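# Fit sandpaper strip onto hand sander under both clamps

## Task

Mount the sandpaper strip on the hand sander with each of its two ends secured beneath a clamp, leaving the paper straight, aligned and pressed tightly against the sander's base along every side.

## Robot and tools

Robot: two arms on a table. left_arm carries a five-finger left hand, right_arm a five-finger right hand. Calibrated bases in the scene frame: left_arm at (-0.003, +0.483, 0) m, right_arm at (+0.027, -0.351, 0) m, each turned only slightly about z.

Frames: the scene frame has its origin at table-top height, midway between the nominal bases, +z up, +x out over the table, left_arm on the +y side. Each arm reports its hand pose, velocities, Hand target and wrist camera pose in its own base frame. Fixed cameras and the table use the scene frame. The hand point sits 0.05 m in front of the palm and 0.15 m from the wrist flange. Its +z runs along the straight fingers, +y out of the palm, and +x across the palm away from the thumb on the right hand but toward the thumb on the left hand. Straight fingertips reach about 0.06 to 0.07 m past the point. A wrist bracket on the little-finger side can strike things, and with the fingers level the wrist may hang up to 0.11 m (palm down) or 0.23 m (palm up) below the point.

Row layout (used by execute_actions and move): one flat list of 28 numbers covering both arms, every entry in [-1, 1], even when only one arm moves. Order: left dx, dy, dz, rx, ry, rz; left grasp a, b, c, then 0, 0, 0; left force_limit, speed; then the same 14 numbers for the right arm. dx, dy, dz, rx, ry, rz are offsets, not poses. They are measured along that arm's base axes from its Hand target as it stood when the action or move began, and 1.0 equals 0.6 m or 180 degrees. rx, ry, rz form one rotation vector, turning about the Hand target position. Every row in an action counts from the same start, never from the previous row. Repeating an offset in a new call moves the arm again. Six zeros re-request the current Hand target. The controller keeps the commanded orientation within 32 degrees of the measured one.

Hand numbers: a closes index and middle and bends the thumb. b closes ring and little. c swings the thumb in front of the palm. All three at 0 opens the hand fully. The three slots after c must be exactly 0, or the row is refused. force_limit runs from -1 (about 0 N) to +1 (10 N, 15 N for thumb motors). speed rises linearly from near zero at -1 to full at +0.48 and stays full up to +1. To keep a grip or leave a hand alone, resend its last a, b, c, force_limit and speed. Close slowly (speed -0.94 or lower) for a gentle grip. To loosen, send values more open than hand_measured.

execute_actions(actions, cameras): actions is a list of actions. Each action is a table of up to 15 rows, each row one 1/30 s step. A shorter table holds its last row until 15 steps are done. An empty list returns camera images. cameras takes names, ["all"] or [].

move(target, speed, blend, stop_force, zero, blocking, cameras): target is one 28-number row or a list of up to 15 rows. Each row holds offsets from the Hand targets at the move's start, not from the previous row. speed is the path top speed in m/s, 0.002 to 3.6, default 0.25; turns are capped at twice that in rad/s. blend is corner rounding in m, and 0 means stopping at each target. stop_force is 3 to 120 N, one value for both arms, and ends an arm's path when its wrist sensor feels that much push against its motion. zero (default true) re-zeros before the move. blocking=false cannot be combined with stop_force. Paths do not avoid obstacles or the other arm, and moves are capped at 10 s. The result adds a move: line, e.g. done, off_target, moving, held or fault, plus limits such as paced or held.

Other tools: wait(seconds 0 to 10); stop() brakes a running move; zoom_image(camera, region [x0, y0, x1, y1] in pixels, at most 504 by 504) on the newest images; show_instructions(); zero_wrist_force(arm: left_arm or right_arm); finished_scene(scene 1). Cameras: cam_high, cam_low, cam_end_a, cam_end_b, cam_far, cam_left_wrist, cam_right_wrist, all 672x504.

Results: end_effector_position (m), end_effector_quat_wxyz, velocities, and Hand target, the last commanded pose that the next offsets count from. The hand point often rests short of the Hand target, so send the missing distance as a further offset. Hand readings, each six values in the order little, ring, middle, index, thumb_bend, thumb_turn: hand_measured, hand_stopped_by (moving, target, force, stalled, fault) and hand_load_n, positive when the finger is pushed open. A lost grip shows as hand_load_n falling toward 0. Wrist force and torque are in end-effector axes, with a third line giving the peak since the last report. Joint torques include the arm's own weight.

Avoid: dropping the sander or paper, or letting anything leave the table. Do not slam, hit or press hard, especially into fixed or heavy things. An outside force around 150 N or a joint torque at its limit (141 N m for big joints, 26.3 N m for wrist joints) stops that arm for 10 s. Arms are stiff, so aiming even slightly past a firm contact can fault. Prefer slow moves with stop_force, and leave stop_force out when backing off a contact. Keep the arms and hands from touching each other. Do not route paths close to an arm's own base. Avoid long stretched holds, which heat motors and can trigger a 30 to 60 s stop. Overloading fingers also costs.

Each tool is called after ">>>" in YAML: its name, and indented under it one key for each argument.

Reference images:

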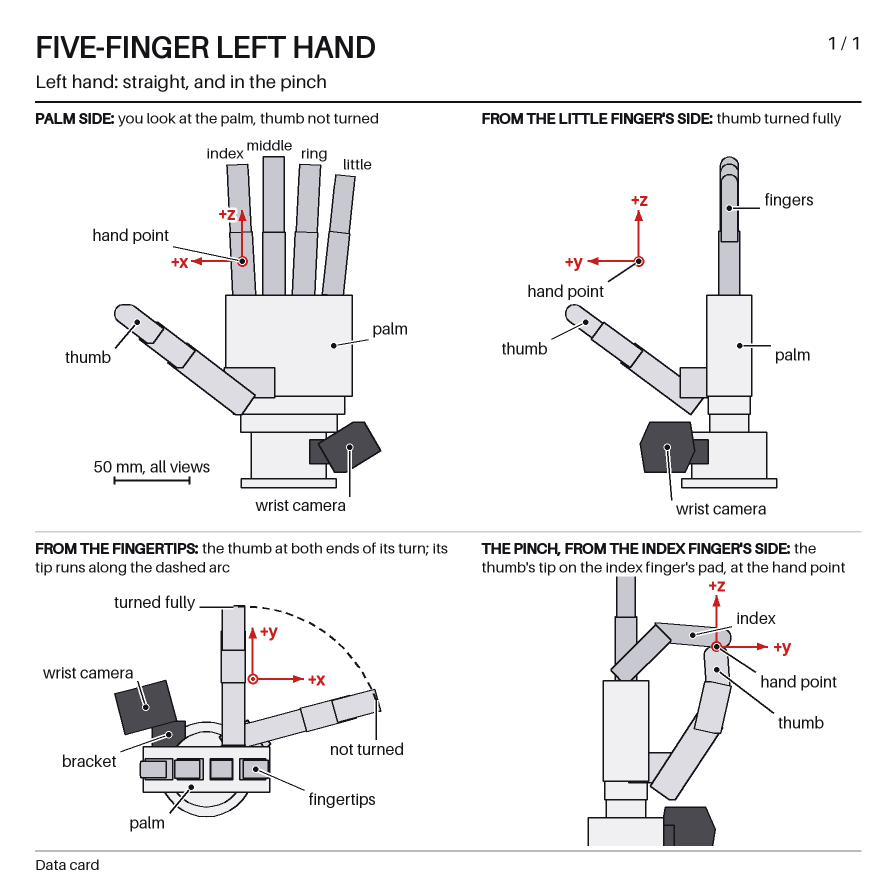

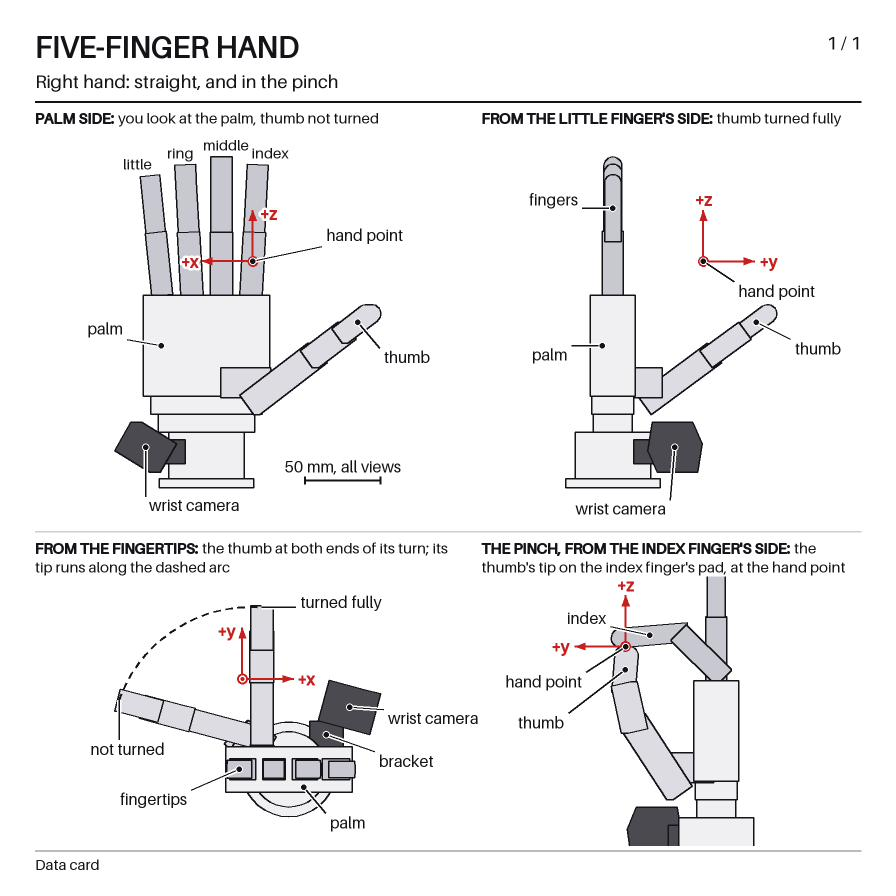

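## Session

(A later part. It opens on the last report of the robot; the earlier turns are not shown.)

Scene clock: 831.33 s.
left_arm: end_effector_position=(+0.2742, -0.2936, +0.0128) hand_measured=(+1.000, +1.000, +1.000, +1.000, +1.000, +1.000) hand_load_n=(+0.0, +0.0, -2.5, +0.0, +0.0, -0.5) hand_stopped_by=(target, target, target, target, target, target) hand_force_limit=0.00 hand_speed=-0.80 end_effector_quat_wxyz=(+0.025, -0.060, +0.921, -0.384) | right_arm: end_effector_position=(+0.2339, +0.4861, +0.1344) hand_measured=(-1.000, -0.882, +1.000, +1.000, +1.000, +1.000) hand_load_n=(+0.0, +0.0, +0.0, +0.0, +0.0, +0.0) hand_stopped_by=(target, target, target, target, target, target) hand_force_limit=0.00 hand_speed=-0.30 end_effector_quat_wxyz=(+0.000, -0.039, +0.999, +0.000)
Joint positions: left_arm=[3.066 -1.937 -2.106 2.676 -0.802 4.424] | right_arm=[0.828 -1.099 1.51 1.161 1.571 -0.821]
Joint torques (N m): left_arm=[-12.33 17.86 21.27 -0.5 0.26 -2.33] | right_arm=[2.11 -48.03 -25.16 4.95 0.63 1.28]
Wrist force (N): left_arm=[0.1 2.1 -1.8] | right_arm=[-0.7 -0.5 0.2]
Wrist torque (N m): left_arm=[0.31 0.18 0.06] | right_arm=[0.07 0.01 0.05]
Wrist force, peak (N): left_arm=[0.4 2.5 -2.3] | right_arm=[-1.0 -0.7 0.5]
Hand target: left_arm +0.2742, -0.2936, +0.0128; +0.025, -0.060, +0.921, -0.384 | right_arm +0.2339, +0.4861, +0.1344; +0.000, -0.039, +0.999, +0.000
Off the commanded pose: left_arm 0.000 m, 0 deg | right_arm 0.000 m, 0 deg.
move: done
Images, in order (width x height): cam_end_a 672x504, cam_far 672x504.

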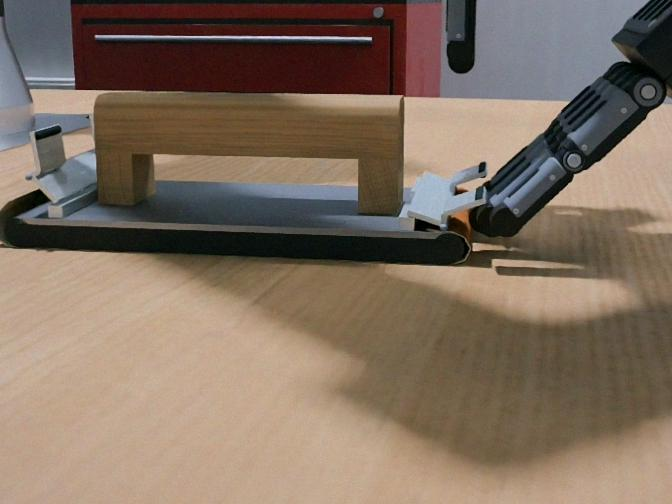

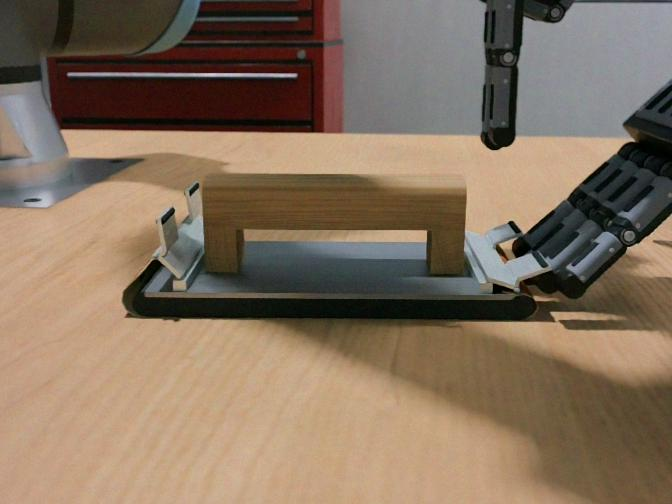

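>>> move:
  target:
    - [-0.0065,0.0496,0, 0,0,0, 0,0,0,0,0,0, 0, -0.8, 0,0,0.275,0,0,0, 0,0,0,0,0,0, 0, -0.3]
    - [-0.013,0.1,0.15, 0,0,0, 0,0,0,0,0,0, 0, -0.8, 0.03,-0.3,0.275,-0.015,0.1908,-0.462, 0,0,0,0,0,0, 0, -0.3]
    - [-0.013,0.1,0.25, 0,0,0, 0,0,0,0,0,0, 0, -0.8, 0.0625,-0.5963,0.275,-0.03,0.3815,-0.9239, 0,0,0,0,0,0, 0, -0.3]
    - [-0.013,0.1,0.25, 0,0,0, 0,0,0,0,0,0, 0, -0.8, 0.0625,-0.5963,-0.024,-0.03,0.3815,-0.9239, 0,0,0,0,0,0, 0, -0.3]
  speed: 0.3
  cameras: ["all"]

Scene clock: 882.07 s.
left_arm: end_effector_position=(+0.2664, -0.2336, +0.1628) hand_measured=(+1.000, +1.000, +1.000, +1.000, +1.000, +1.000) hand_load_n=(+0.0, +0.0, +0.0, -0.5, +0.0, -0.5) hand_stopped_by=(target, target, target, target, target, target) hand_force_limit=0.00 hand_speed=-0.80 end_effector_quat_wxyz=(+0.025, -0.060, +0.921, -0.384) | right_arm: end_effector_position=(+0.2714, +0.1284, +0.1201) hand_measured=(+1.000, +1.000, +1.000, +1.000, +1.000, +1.000) hand_load_n=(+0.0, +0.0, -0.5, +0.0, +0.0, -0.5) hand_stopped_by=(target, target, target, target, target, target) hand_force_limit=0.00 hand_speed=-0.30 end_effector_quat_wxyz=(-0.383, +0.923, +0.036, -0.015) end_effector_velocity=(+0.001, +0.000, -0.001) end_effector_angular_velocity=(+0.000, -0.003, -0.001)
Joint positions: left_arm=[3.281 -1.639 -2.055 2.114 -0.781 4.725] | right_arm=[-0.452 -1.337 2.137 1.239 0.914 0.879]
Joint velocities: left_arm=[within noise] | right_arm=[0 0.002 0 -0.005 -0.002 0.001]
Joint torques (N m): left_arm=[9.81 26.21 25.77 -3.89 1.39 2.38] | right_arm=[6.05 -10.27 -2.32 0.9 -2.67 2.6]
Wrist force (N): left_arm=[0.7 0.0 -0.6] | right_arm=[-1.0 -0.4 0.7]
Wrist torque (N m): left_arm=[0.26 0.02 0.09] | right_arm=[-0.09 0.03 0.10]
Wrist force, peak (N): left_arm=[0.1 2.6 -2.0] | right_arm=[-2.1 -0.9 0.2]
Hand target: left_arm +0.2664, -0.2336, +0.1628; +0.025, -0.060, +0.921, -0.384 | right_arm +0.2714, +0.1284, +0.1200; -0.383, +0.923, +0.036, -0.015
Off the commanded pose: left_arm 0.000 m, 0 deg | right_arm 0.000 m, 0 deg.
move: done
camera_calibration:
cam_left_wrist: T_world_to_cam=[[-0.152762, -0.730347, 0.665776, -0.23102], [-0.910682, 0.365679, 0.192189, 0.298535], [-0.383825, -0.576951, -0.720976, 0.197142], [0, 0, 0, 1]] pos_world=[0.312247, -0.164152, 0.238567]
cam_right_wrist: T_world_to_cam=[[0.361507, -0.658589, -0.65998, 0.0619207], [-0.786092, -0.595932, 0.16409, 0.273101], [-0.501371, 0.459485, -0.733144, 0.28769], [0, 0, 0, 1]] pos_world=[0.336537, 0.0713404, 0.206972]

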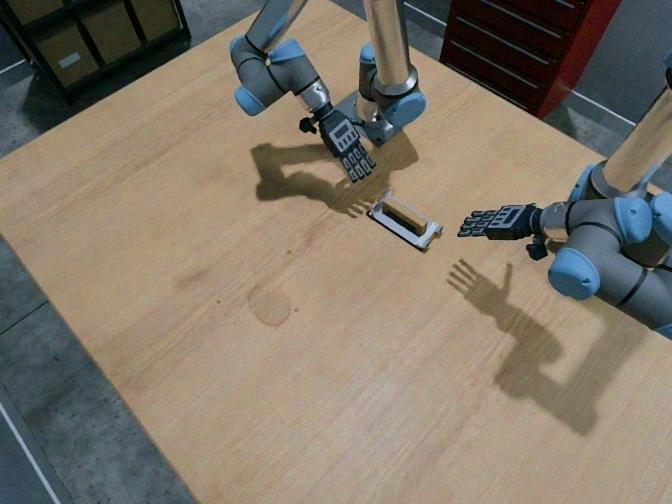

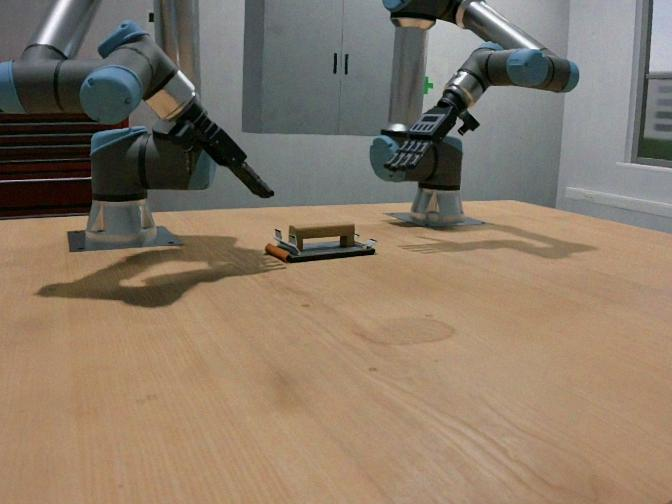

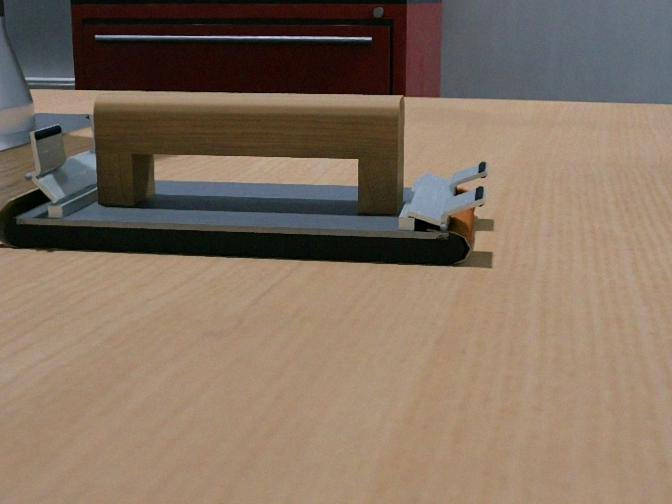

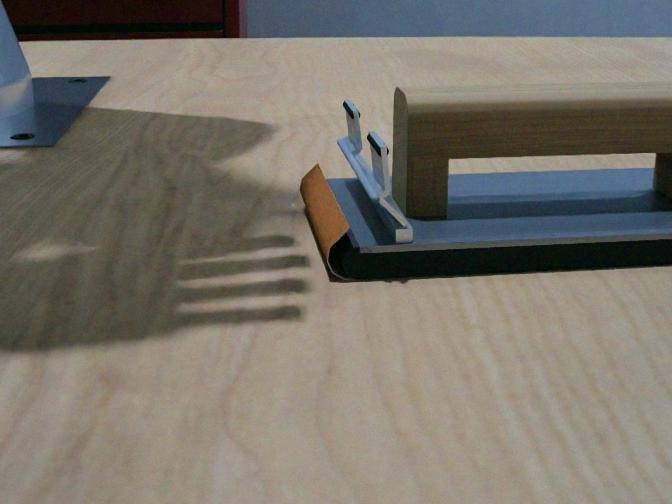

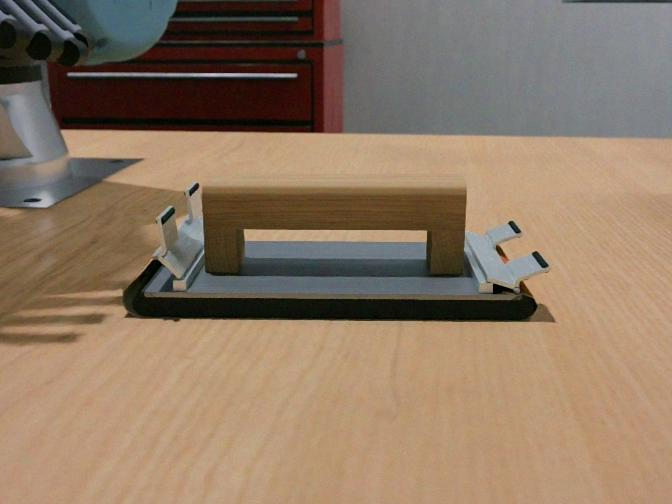

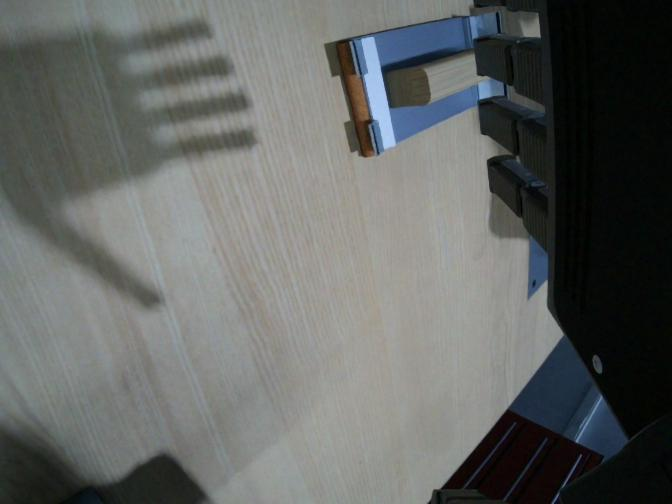

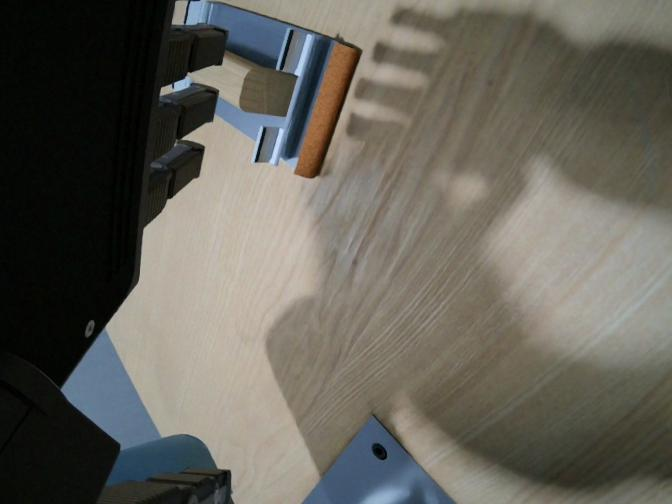

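>>> zoom_image:
  camera: "cam_end_a"
  region: [380, 160, 500, 280]

>>> zoom_image:
  camera: "cam_left_wrist"
  region: [320, 0, 520, 170]

>>> zoom_image:
  camera: "cam_end_b"
  region: [280, 80, 440, 300]

>>> zoom_image:
  camera: "cam_right_wrist"
  region: [170, 0, 380, 190]

>>> zoom_image:
  camera: "cam_high"
  region: [330, 150, 470, 260]

Scaled by 4.200 from the camera's 672x504 image, which has a finer 960x720 frame.

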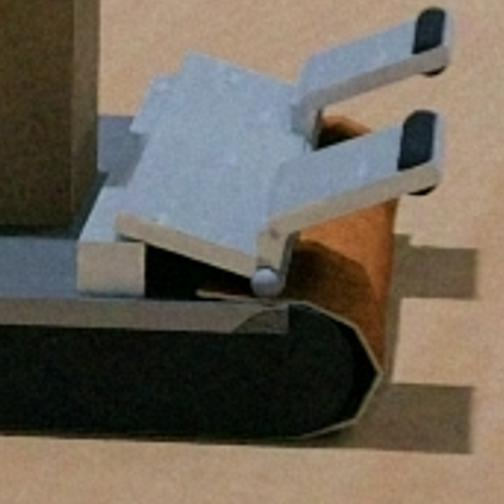

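Scaled by 2.520 from the camera's 672x504 image, which has a finer 960x720 frame.

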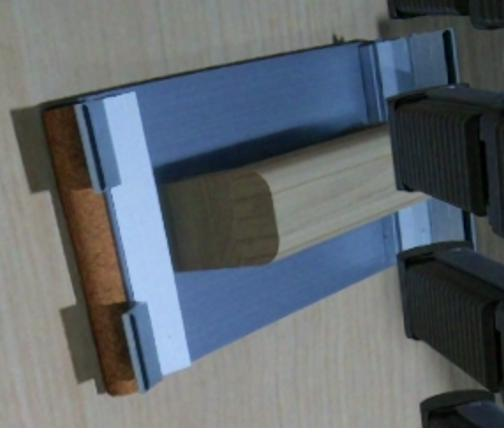

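Scaled by 2.291 from the camera's 672x504 image, which has a finer 960x720 frame.

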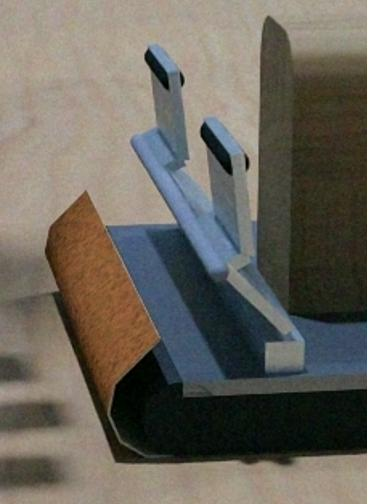

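Scaled by 2.400 from the camera's 672x504 image, which has a finer 960x720 frame.

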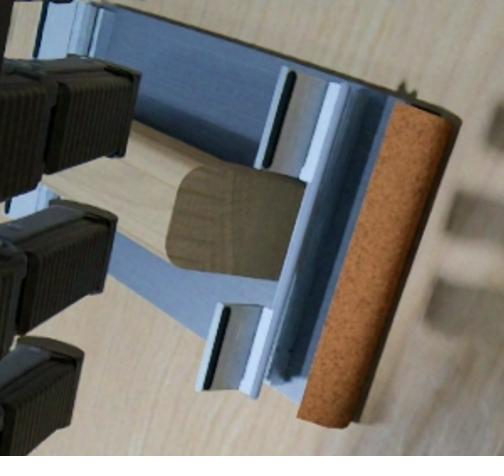

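Scaled by 3.600 from the camera's 672x504 image, which has a finer 960x720 frame.

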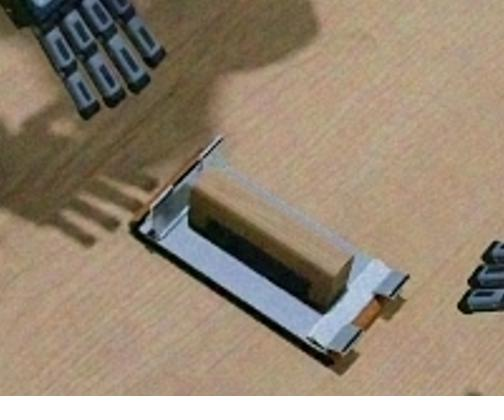

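>>> move:
  target: [0,0,0, 0,0,0, 0,0,0,0,0,0, 0, -0.8, 0,0,-0.16,0,0,0, 0,0,0,0,0,0, 0, -0.3]
  speed: 0.08
  cameras: ["cam_end_b"]

>>> move:
  target: [0,0,0, 0,0,0, 0,0,0,0,0,0, 0, -0.8, 0,0,-0.035,0,0,0, 0,0,0,0,0,0, 0, -0.3]
  speed: 0.005
  stop_force: 3
  cameras: ["cam_end_b","cam_far","cam_high","cam_right_wrist"]

Scene clock: 927.17 s.
left_arm: end_effector_position=(+0.2664, -0.2336, +0.1628) hand_measured=(+1.000, +1.000, +1.000, +1.000, +1.000, +1.000) hand_load_n=(+0.0, +0.0, -0.5, +0.0, +0.0, -0.5) hand_stopped_by=(target, target, target, target, target, target) hand_force_limit=0.00 hand_speed=-0.80 end_effector_quat_wxyz=(+0.025, -0.060, +0.921, -0.384) | right_arm: end_effector_position=(+0.2714, +0.1284, +0.0241) hand_measured=(+1.000, +1.000, +1.000, +1.000, +1.000, +1.000) hand_load_n=(+0.0, +0.0, +0.0, +0.0, +0.0, +0.0) hand_stopped_by=(target, target, target, target, target, target) hand_force_limit=0.00 hand_speed=-0.30 end_effector_quat_wxyz=(-0.383, +0.923, +0.036, -0.015)
Joint positions: left_arm=[3.281 -1.639 -2.055 2.114 -0.781 4.725] | right_arm=[-0.452 -1.116 2.196 0.959 0.914 0.879]
Joint torques (N m): left_arm=[10.01 26.25 25.81 -3.86 0.28 2.38] | right_arm=[5.77 -15.22 0.79 0.78 -2.93 2.58]
Wrist force (N): left_arm=[0.3 0.2 -0.7] | right_arm=[-0.8 -0.5 0.4]
Wrist torque (N m): left_arm=[0.30 0.07 0.07] | right_arm=[-0.09 0.05 0.11]
Wrist force, peak (N): left_arm=[0.6 0.4 -1.0] | right_arm=[-1.1 -0.6 0.5]
Hand target: left_arm +0.2664, -0.2336, +0.1628; +0.025, -0.060, +0.921, -0.384 | right_arm +0.2714, +0.1284, +0.0240; -0.383, +0.923, +0.036, -0.015
Off the commanded pose: left_arm 0.000 m, 0 deg | right_arm 0.000 m, 0 deg.
move: done
Images, in order (width x height): cam_end_b 672x504.

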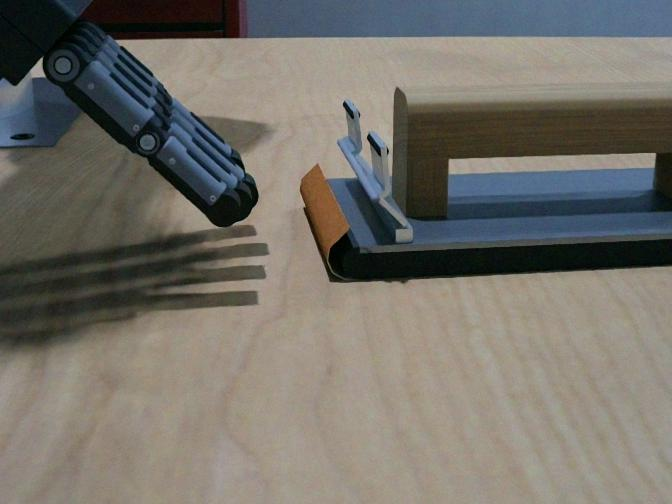

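Scene clock: 931.47 s.
left_arm: end_effector_position=(+0.2664, -0.2336, +0.1628) hand_measured=(+1.000, +1.000, +1.000, +1.000, +1.000, +1.000) hand_load_n=(+0.0, +0.0, +0.0, +0.0, +0.0, +0.0) hand_stopped_by=(target, target, target, target, target, target) hand_force_limit=0.00 hand_speed=-0.80 end_effector_quat_wxyz=(+0.025, -0.060, +0.921, -0.384) | right_arm: end_effector_position=(+0.2714, +0.1284, +0.0079) hand_measured=(+1.000, +1.000, +1.000, +1.000, +1.000, +1.000) hand_load_n=(+0.0, +0.0, +0.0, +0.0, +0.0, +0.0) hand_stopped_by=(target, target, target, target, target, target) hand_force_limit=0.00 hand_speed=-0.30 end_effector_quat_wxyz=(-0.383, +0.923, +0.036, -0.015)
Joint positions: left_arm=[3.281 -1.639 -2.055 2.114 -0.781 4.725] | right_arm=[-0.451 -1.074 2.199 0.914 0.914 0.879]
Joint torques (N m): left_arm=[10.07 26.36 25.55 -3.85 0.34 2.34] | right_arm=[5.54 -40.99 -3.7 4.78 0.47 2.19]
Wrist force (N): left_arm=[0.4 0.0 -0.5] | right_arm=[-0.8 -1.9 -3.4]
Wrist torque (N m): left_arm=[0.25 0.07 0.08] | right_arm=[0.15 0.07 0.06]
Wrist force, peak (N): left_arm=[0.9 0.6 -0.5] | right_arm=[-0.5 -4.0 -7.1]
Hand target: left_arm +0.2664, -0.2336, +0.1628; +0.025, -0.060, +0.921, -0.384 | right_arm +0.2714, +0.1284, +0.0079; -0.383, +0.923, +0.036, -0.015 (not the last commanded pose)
Off the commanded pose: left_arm 0.000 m, 0 deg | right_arm 0.005 m, 0 deg.
move: contact (right_arm)
camera_calibration:
cam_right_wrist: T_world_to_cam=[[0.361489, -0.658572, -0.660007, -0.0121217], [-0.786052, -0.595968, 0.164148, 0.291496], [-0.501446, 0.459462, -0.733107, 0.205455], [0, 0, 0, 1]] pos_world=[0.336537, 0.0713406, 0.0947713]
Images, in order (width x height): cam_high 672x504, cam_end_b 672x504, cam_far 672x504, cam_right_wrist 672x504.

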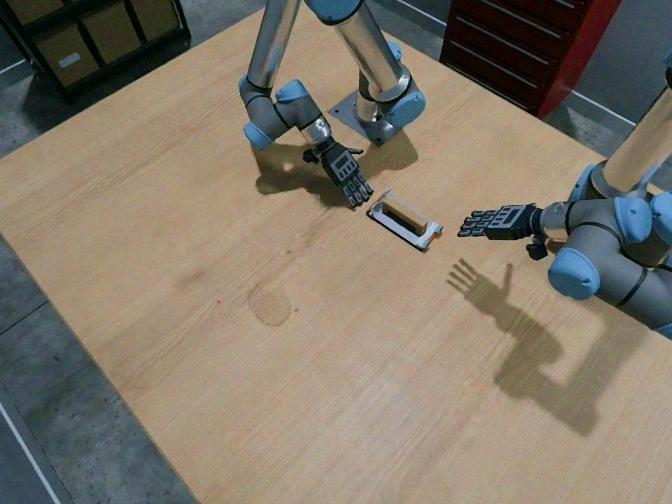

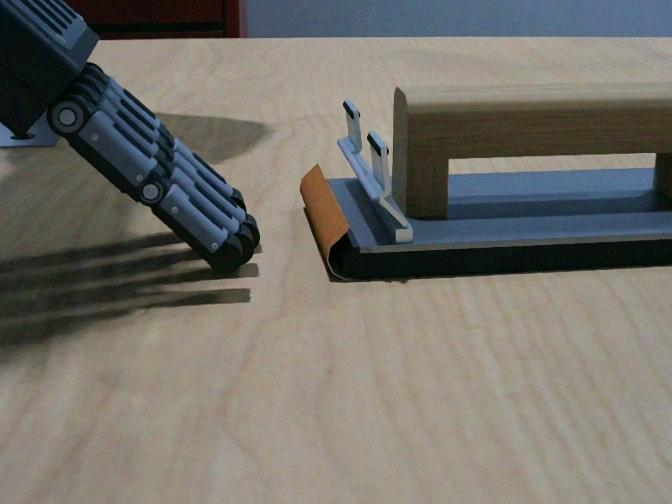

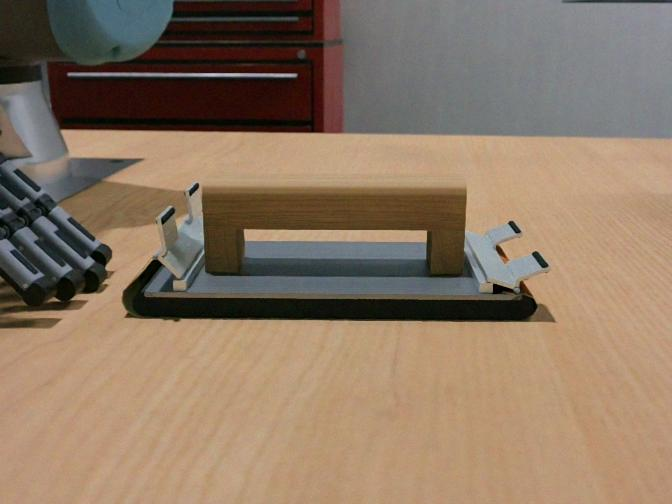

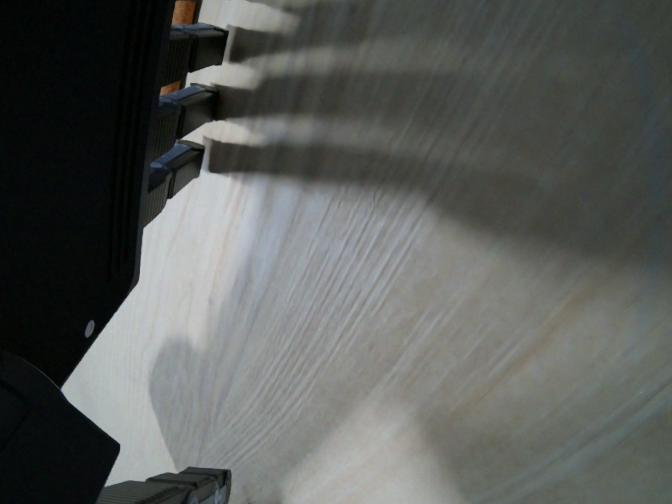

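>>> zoom_image:
  camera: "cam_high"
  region: [330, 150, 410, 230]

>>> zoom_image:
  camera: "cam_end_b"
  region: [190, 140, 430, 290]

>>> zoom_image:
  camera: "cam_right_wrist"
  region: [100, 0, 300, 200]

Scaled by 6.300 from the camera's 672x504 image, which has a finer 960x720 frame.

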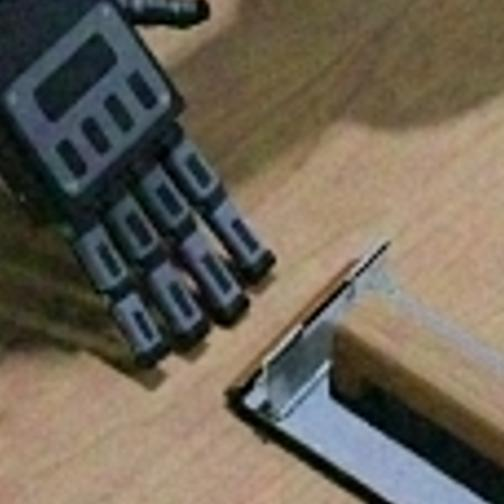

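Scaled by 2.100 from the camera's 672x504 image, which has a finer 960x720 frame.

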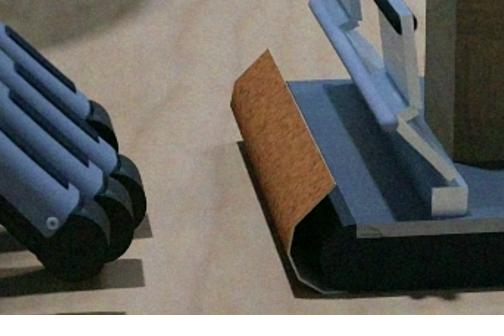

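Scaled by 2.520 from the camera's 672x504 image, which has a finer 960x720 frame.

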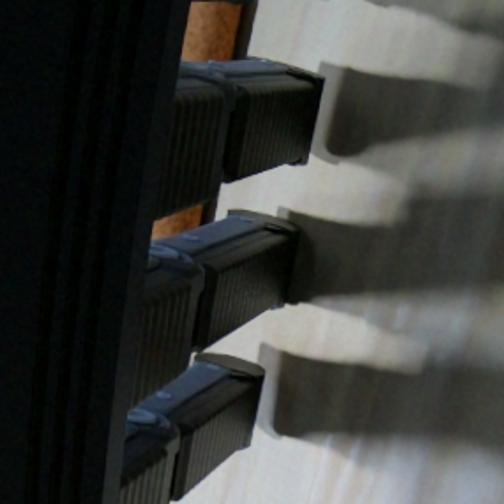

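>>> move:
  target:
    - [0,0,0, 0,0,0, 0,0,0,0,0,0, 0, -0.8, 0,0,0.0082,0,0,0, 0,0,0,0,0,0, 0, -0.3]
    - [0,0,0, 0,0,0, 0,0,0,0,0,0, 0, -0.8, -0.0123,0.029,0.0082,0,0,0, 0,0,0,0,0,0, 0, -0.3]
  speed: 0.03
  cameras: ["cam_end_b","cam_far","cam_high"]

>>> zoom_image:
  camera: "cam_end_b"
  region: [230, 140, 430, 290]

>>> zoom_image:
  camera: "cam_high"
  region: [330, 150, 410, 230]

>>> zoom_image:
  camera: "cam_far"
  region: [60, 170, 260, 330]

Scene clock: 958.93 s.
left_arm: end_effector_position=(+0.2664, -0.2336, +0.1628) hand_measured=(+1.000, +1.000, +1.000, +1.000, +1.000, +1.000) hand_load_n=(+0.0, +0.0, +0.0, +0.0, +0.0, +0.0) hand_stopped_by=(target, target, target, target, target, target) hand_force_limit=0.00 hand_speed=-0.80 end_effector_quat_wxyz=(+0.025, -0.060, +0.921, -0.384) | right_arm: end_effector_position=(+0.2640, +0.1457, +0.0128) hand_measured=(+1.000, +1.000, +1.000, +1.000, +1.000, +1.000) hand_load_n=(+0.0, +0.0, +0.0, +0.0, +0.0, +0.0) hand_stopped_by=(target, target, target, target, target, target) hand_force_limit=0.00 hand_speed=-0.30 end_effector_quat_wxyz=(-0.383, +0.923, +0.036, -0.015)
Joint positions: left_arm=[3.281 -1.639 -2.055 2.114 -0.781 4.725] | right_arm=[-0.406 -1.103 2.215 0.894 0.894 0.931]
Joint torques (N m): left_arm=[9.58 26.32 25.42 -3.86 0.34 2.31] | right_arm=[5.89 -41.01 1.67 1.12 -2.75 2.61]
Wrist force (N): left_arm=[0.6 0.3 -0.5] | right_arm=[-0.6 -0.4 0.5]
Wrist torque (N m): left_arm=[0.30 0.04 0.09] | right_arm=[-0.08 0.04 0.11]
Wrist force, peak (N): left_arm=[0.6 0.5 -0.9] | right_arm=[-1.1 -2.2 -3.5]
Hand target: left_arm +0.2664, -0.2336, +0.1628; +0.025, -0.060, +0.921, -0.384 | right_arm +0.2640, +0.1458, +0.0128; -0.383, +0.923, +0.036, -0.015
Off the commanded pose: left_arm 0.000 m, 0 deg | right_arm 0.000 m, 0 deg.
move: done
Images, in order (width x height): cam_high 672x504, cam_end_b 672x504, cam_far 672x504.

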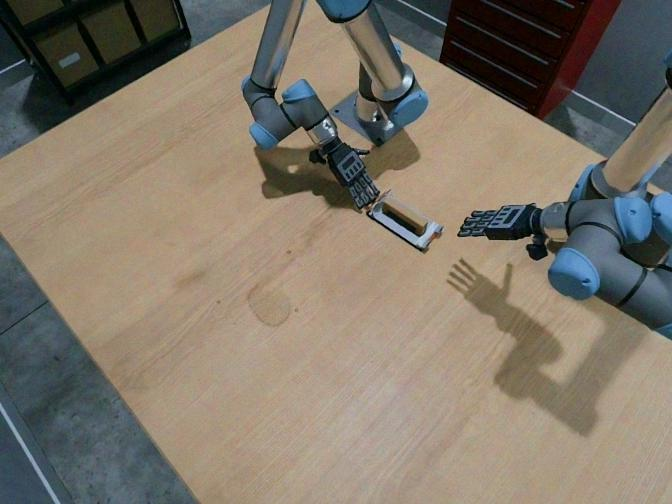

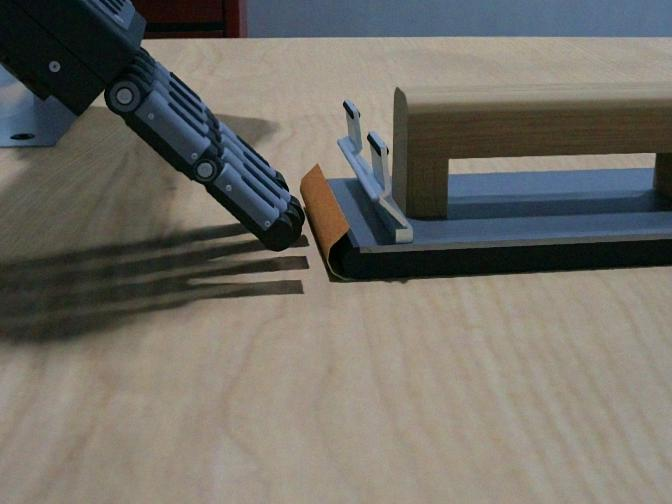

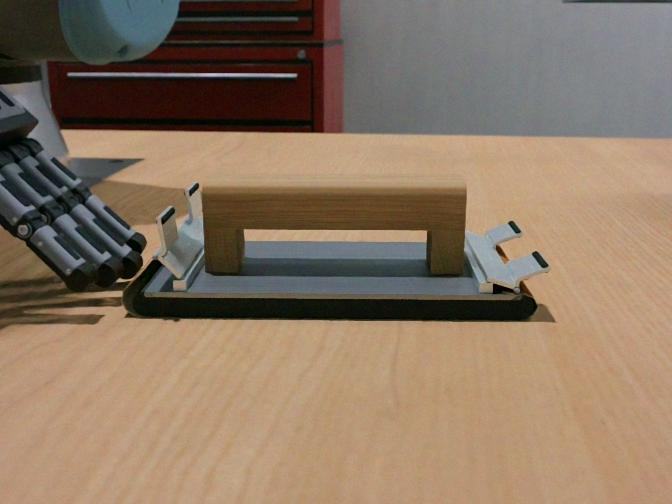

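Scaled by 2.520 from the camera's 672x504 image, which has a finer 960x720 frame.

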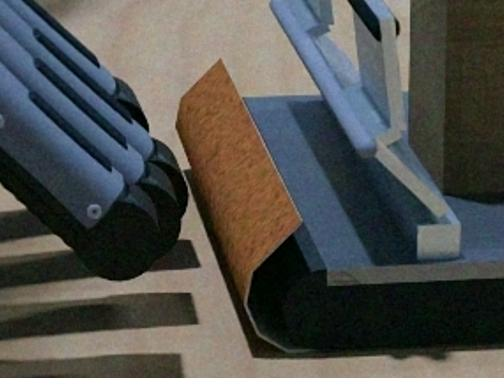

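Scaled by 6.300 from the camera's 672x504 image, which has a finer 960x720 frame.

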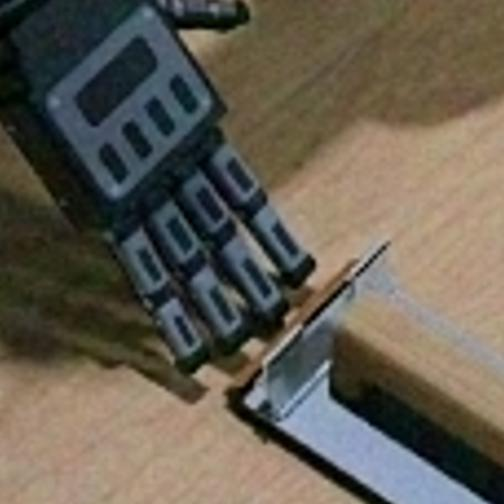

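Scaled by 2.520 from the camera's 672x504 image, which has a finer 960x720 frame.

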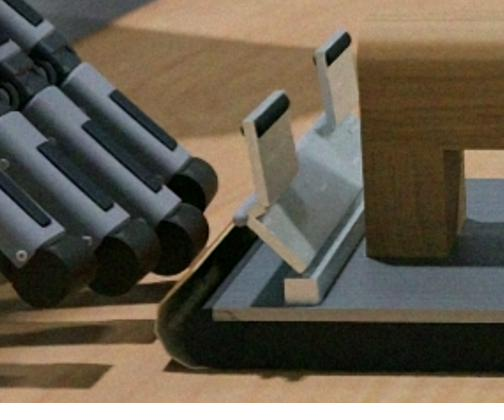

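>>> move:
  target:
    - [0.034,-0.305,0.2286,-0.0258,0.1897,0.462, -0.125,1,0,0,0,0, 0, -0.3, 0,0,0,0,0,0, 0,0,0,0,0,0, 0, -0.3]
    - [0.0675,-0.6092,0.2286,-0.0515,0.3793,0.9239, -0.125,1,0,0,0,0, 0, -0.3, 0,0,0,0,0,0, 0,0,0,0,0,0, 0, -0.3]
    - [0.0675,-0.6092,0.062,-0.0515,0.3793,0.9239, -0.125,1,0,0,0,0, 0, -0.3, 0,0,0,0,0,0, 0,0,0,0,0,0, 0, -0.3]
  speed: 0.3
  cameras: ["all"]

Scene clock: 975.17 s.
left_arm: end_effector_position=(+0.3068, -0.5991, +0.2001) hand_measured=(-1.000, -0.882, +1.000, +1.000, +1.000, +1.000) hand_load_n=(+0.0, +0.0, +0.0, +0.0, -0.5, +0.0) hand_stopped_by=(target, target, target, target, target, target) hand_force_limit=0.00 hand_speed=-0.30 end_effector_quat_wxyz=(-0.002, +0.998, +0.066, +0.001) | right_arm: end_effector_position=(+0.2640, +0.1458, +0.0128) hand_measured=(+1.000, +1.000, +1.000, +1.000, +1.000, +1.000) hand_load_n=(+0.0, +0.0, +0.0, +0.0, +0.0, -0.5) hand_stopped_by=(target, target, target, target, target, target) hand_force_limit=0.00 hand_speed=-0.30 end_effector_quat_wxyz=(-0.383, +0.923, +0.036, -0.015)
Joint positions: left_arm=[2.249 -2.354 -0.822 1.603 -1.575 0.547] | right_arm=[-0.406 -1.103 2.215 0.894 0.894 0.931]
Joint torques (N m): left_arm=[10.37 57.11 7.45 -1.38 1.44 2.37] | right_arm=[5.87 -40.49 -5.75 0.82 -2.3 2.52]
Wrist force (N): left_arm=[0.4 -0.4 -0.6] | right_arm=[-0.5 -0.7 0.1]
Wrist torque (N m): left_arm=[0.20 0.14 0.24] | right_arm=[-0.09 0.03 0.11]
Wrist force, peak (N): left_arm=[0.4 -1.0 -2.0] | right_arm=[-0.8 -0.7 0.5]
Hand target: left_arm +0.3069, -0.5991, +0.2000; -0.002, +0.998, +0.066, +0.001 | right_arm +0.2640, +0.1458, +0.0128; -0.383, +0.923, +0.036, -0.015
Off the commanded pose: left_arm 0.000 m, 0 deg | right_arm 0.000 m, 0 deg.
move: done
camera_calibration:
cam_left_wrist: T_world_to_cam=[[0.11693, 0.992785, -0.0265752, 0.571432], [0.873355, -0.0900496, 0.478688, -0.415849], [0.472841, -0.0791824, -0.877583, 0.0953726], [0, 0, 0, 1]] pos_world=[0.25127, -0.597204, 0.297945]
cam_right_wrist: T_world_to_cam=[[0.361489, -0.658572, -0.660007, 0.00531247], [-0.786052, -0.595968, 0.164148, 0.295228], [-0.501446, 0.459462, -0.733107, 0.197415], [0, 0, 0, 1]] pos_world=[0.329137, 0.0887406, 0.0997713]

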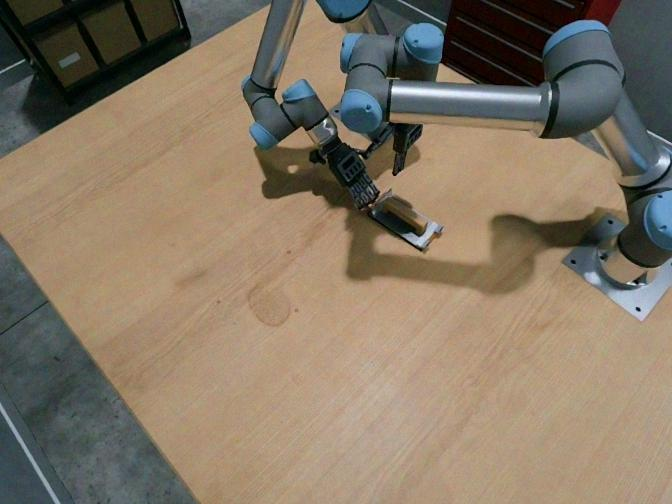

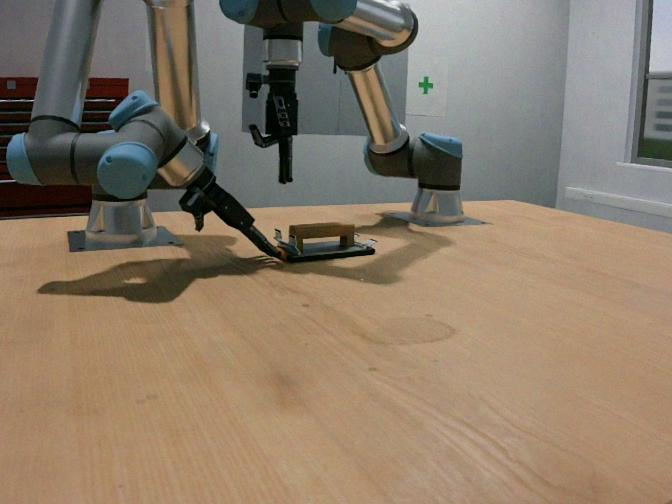

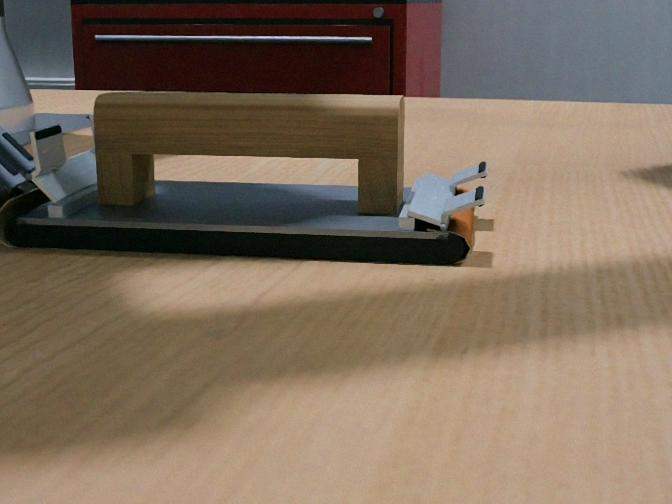

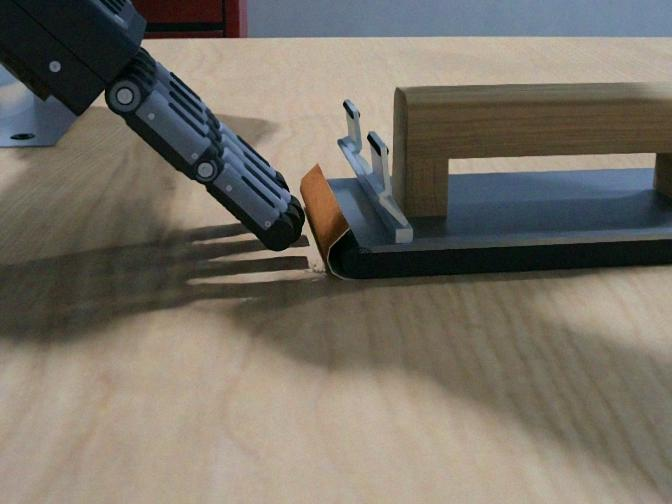

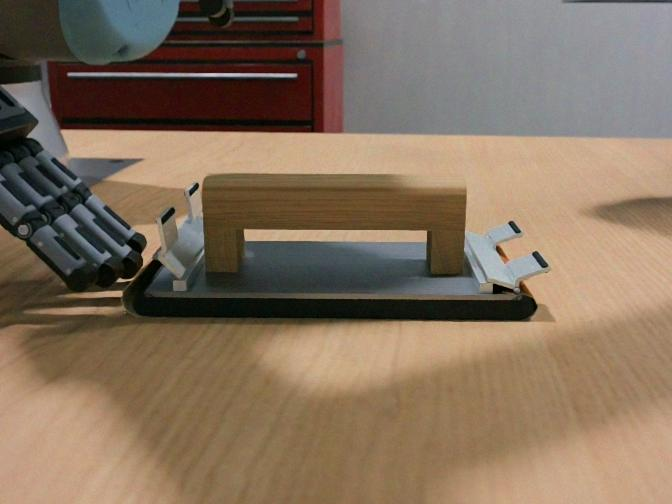

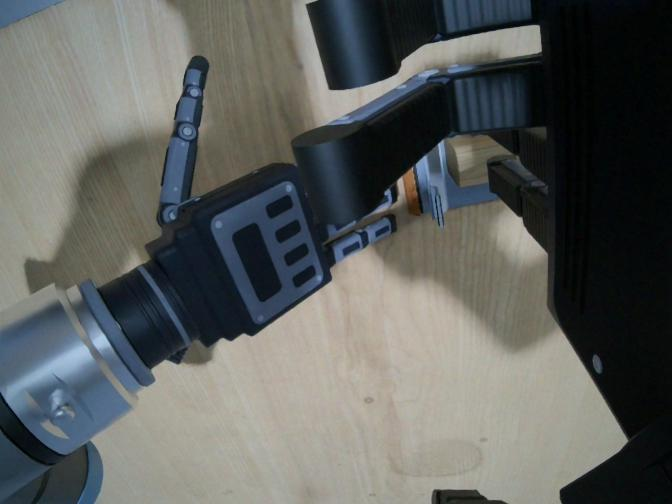

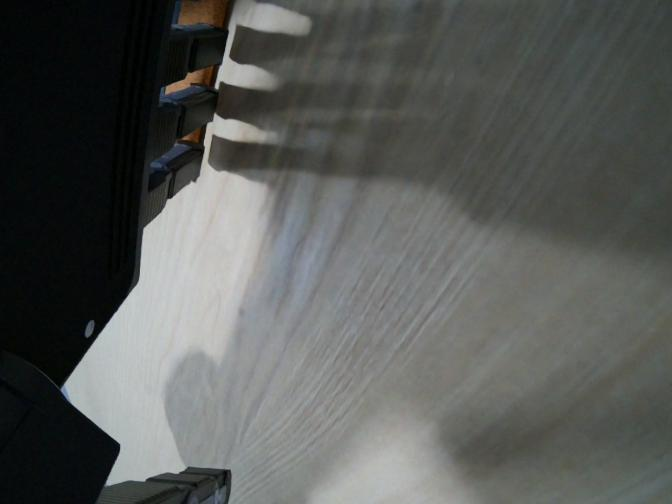

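>>> zoom_image:
  camera: "cam_high"
  region: [350, 110, 450, 230]

>>> zoom_image:
  camera: "cam_left_wrist"
  region: [330, 100, 560, 260]

Scaled by 4.200 from the camera's 672x504 image, which has a finer 960x720 frame.

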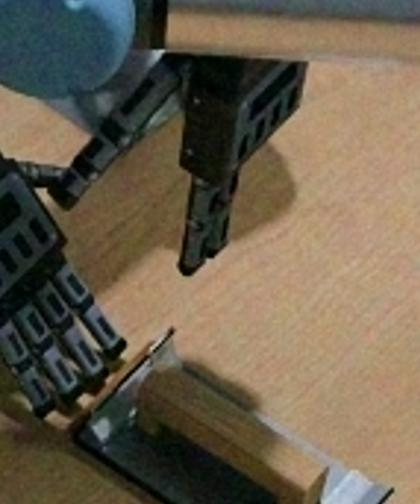

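Scaled by 2.191 from the camera's 672x504 image, which has a finer 960x720 frame.

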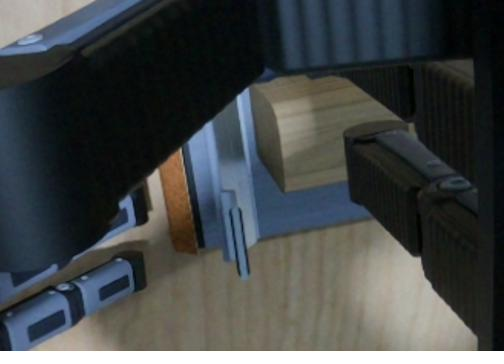

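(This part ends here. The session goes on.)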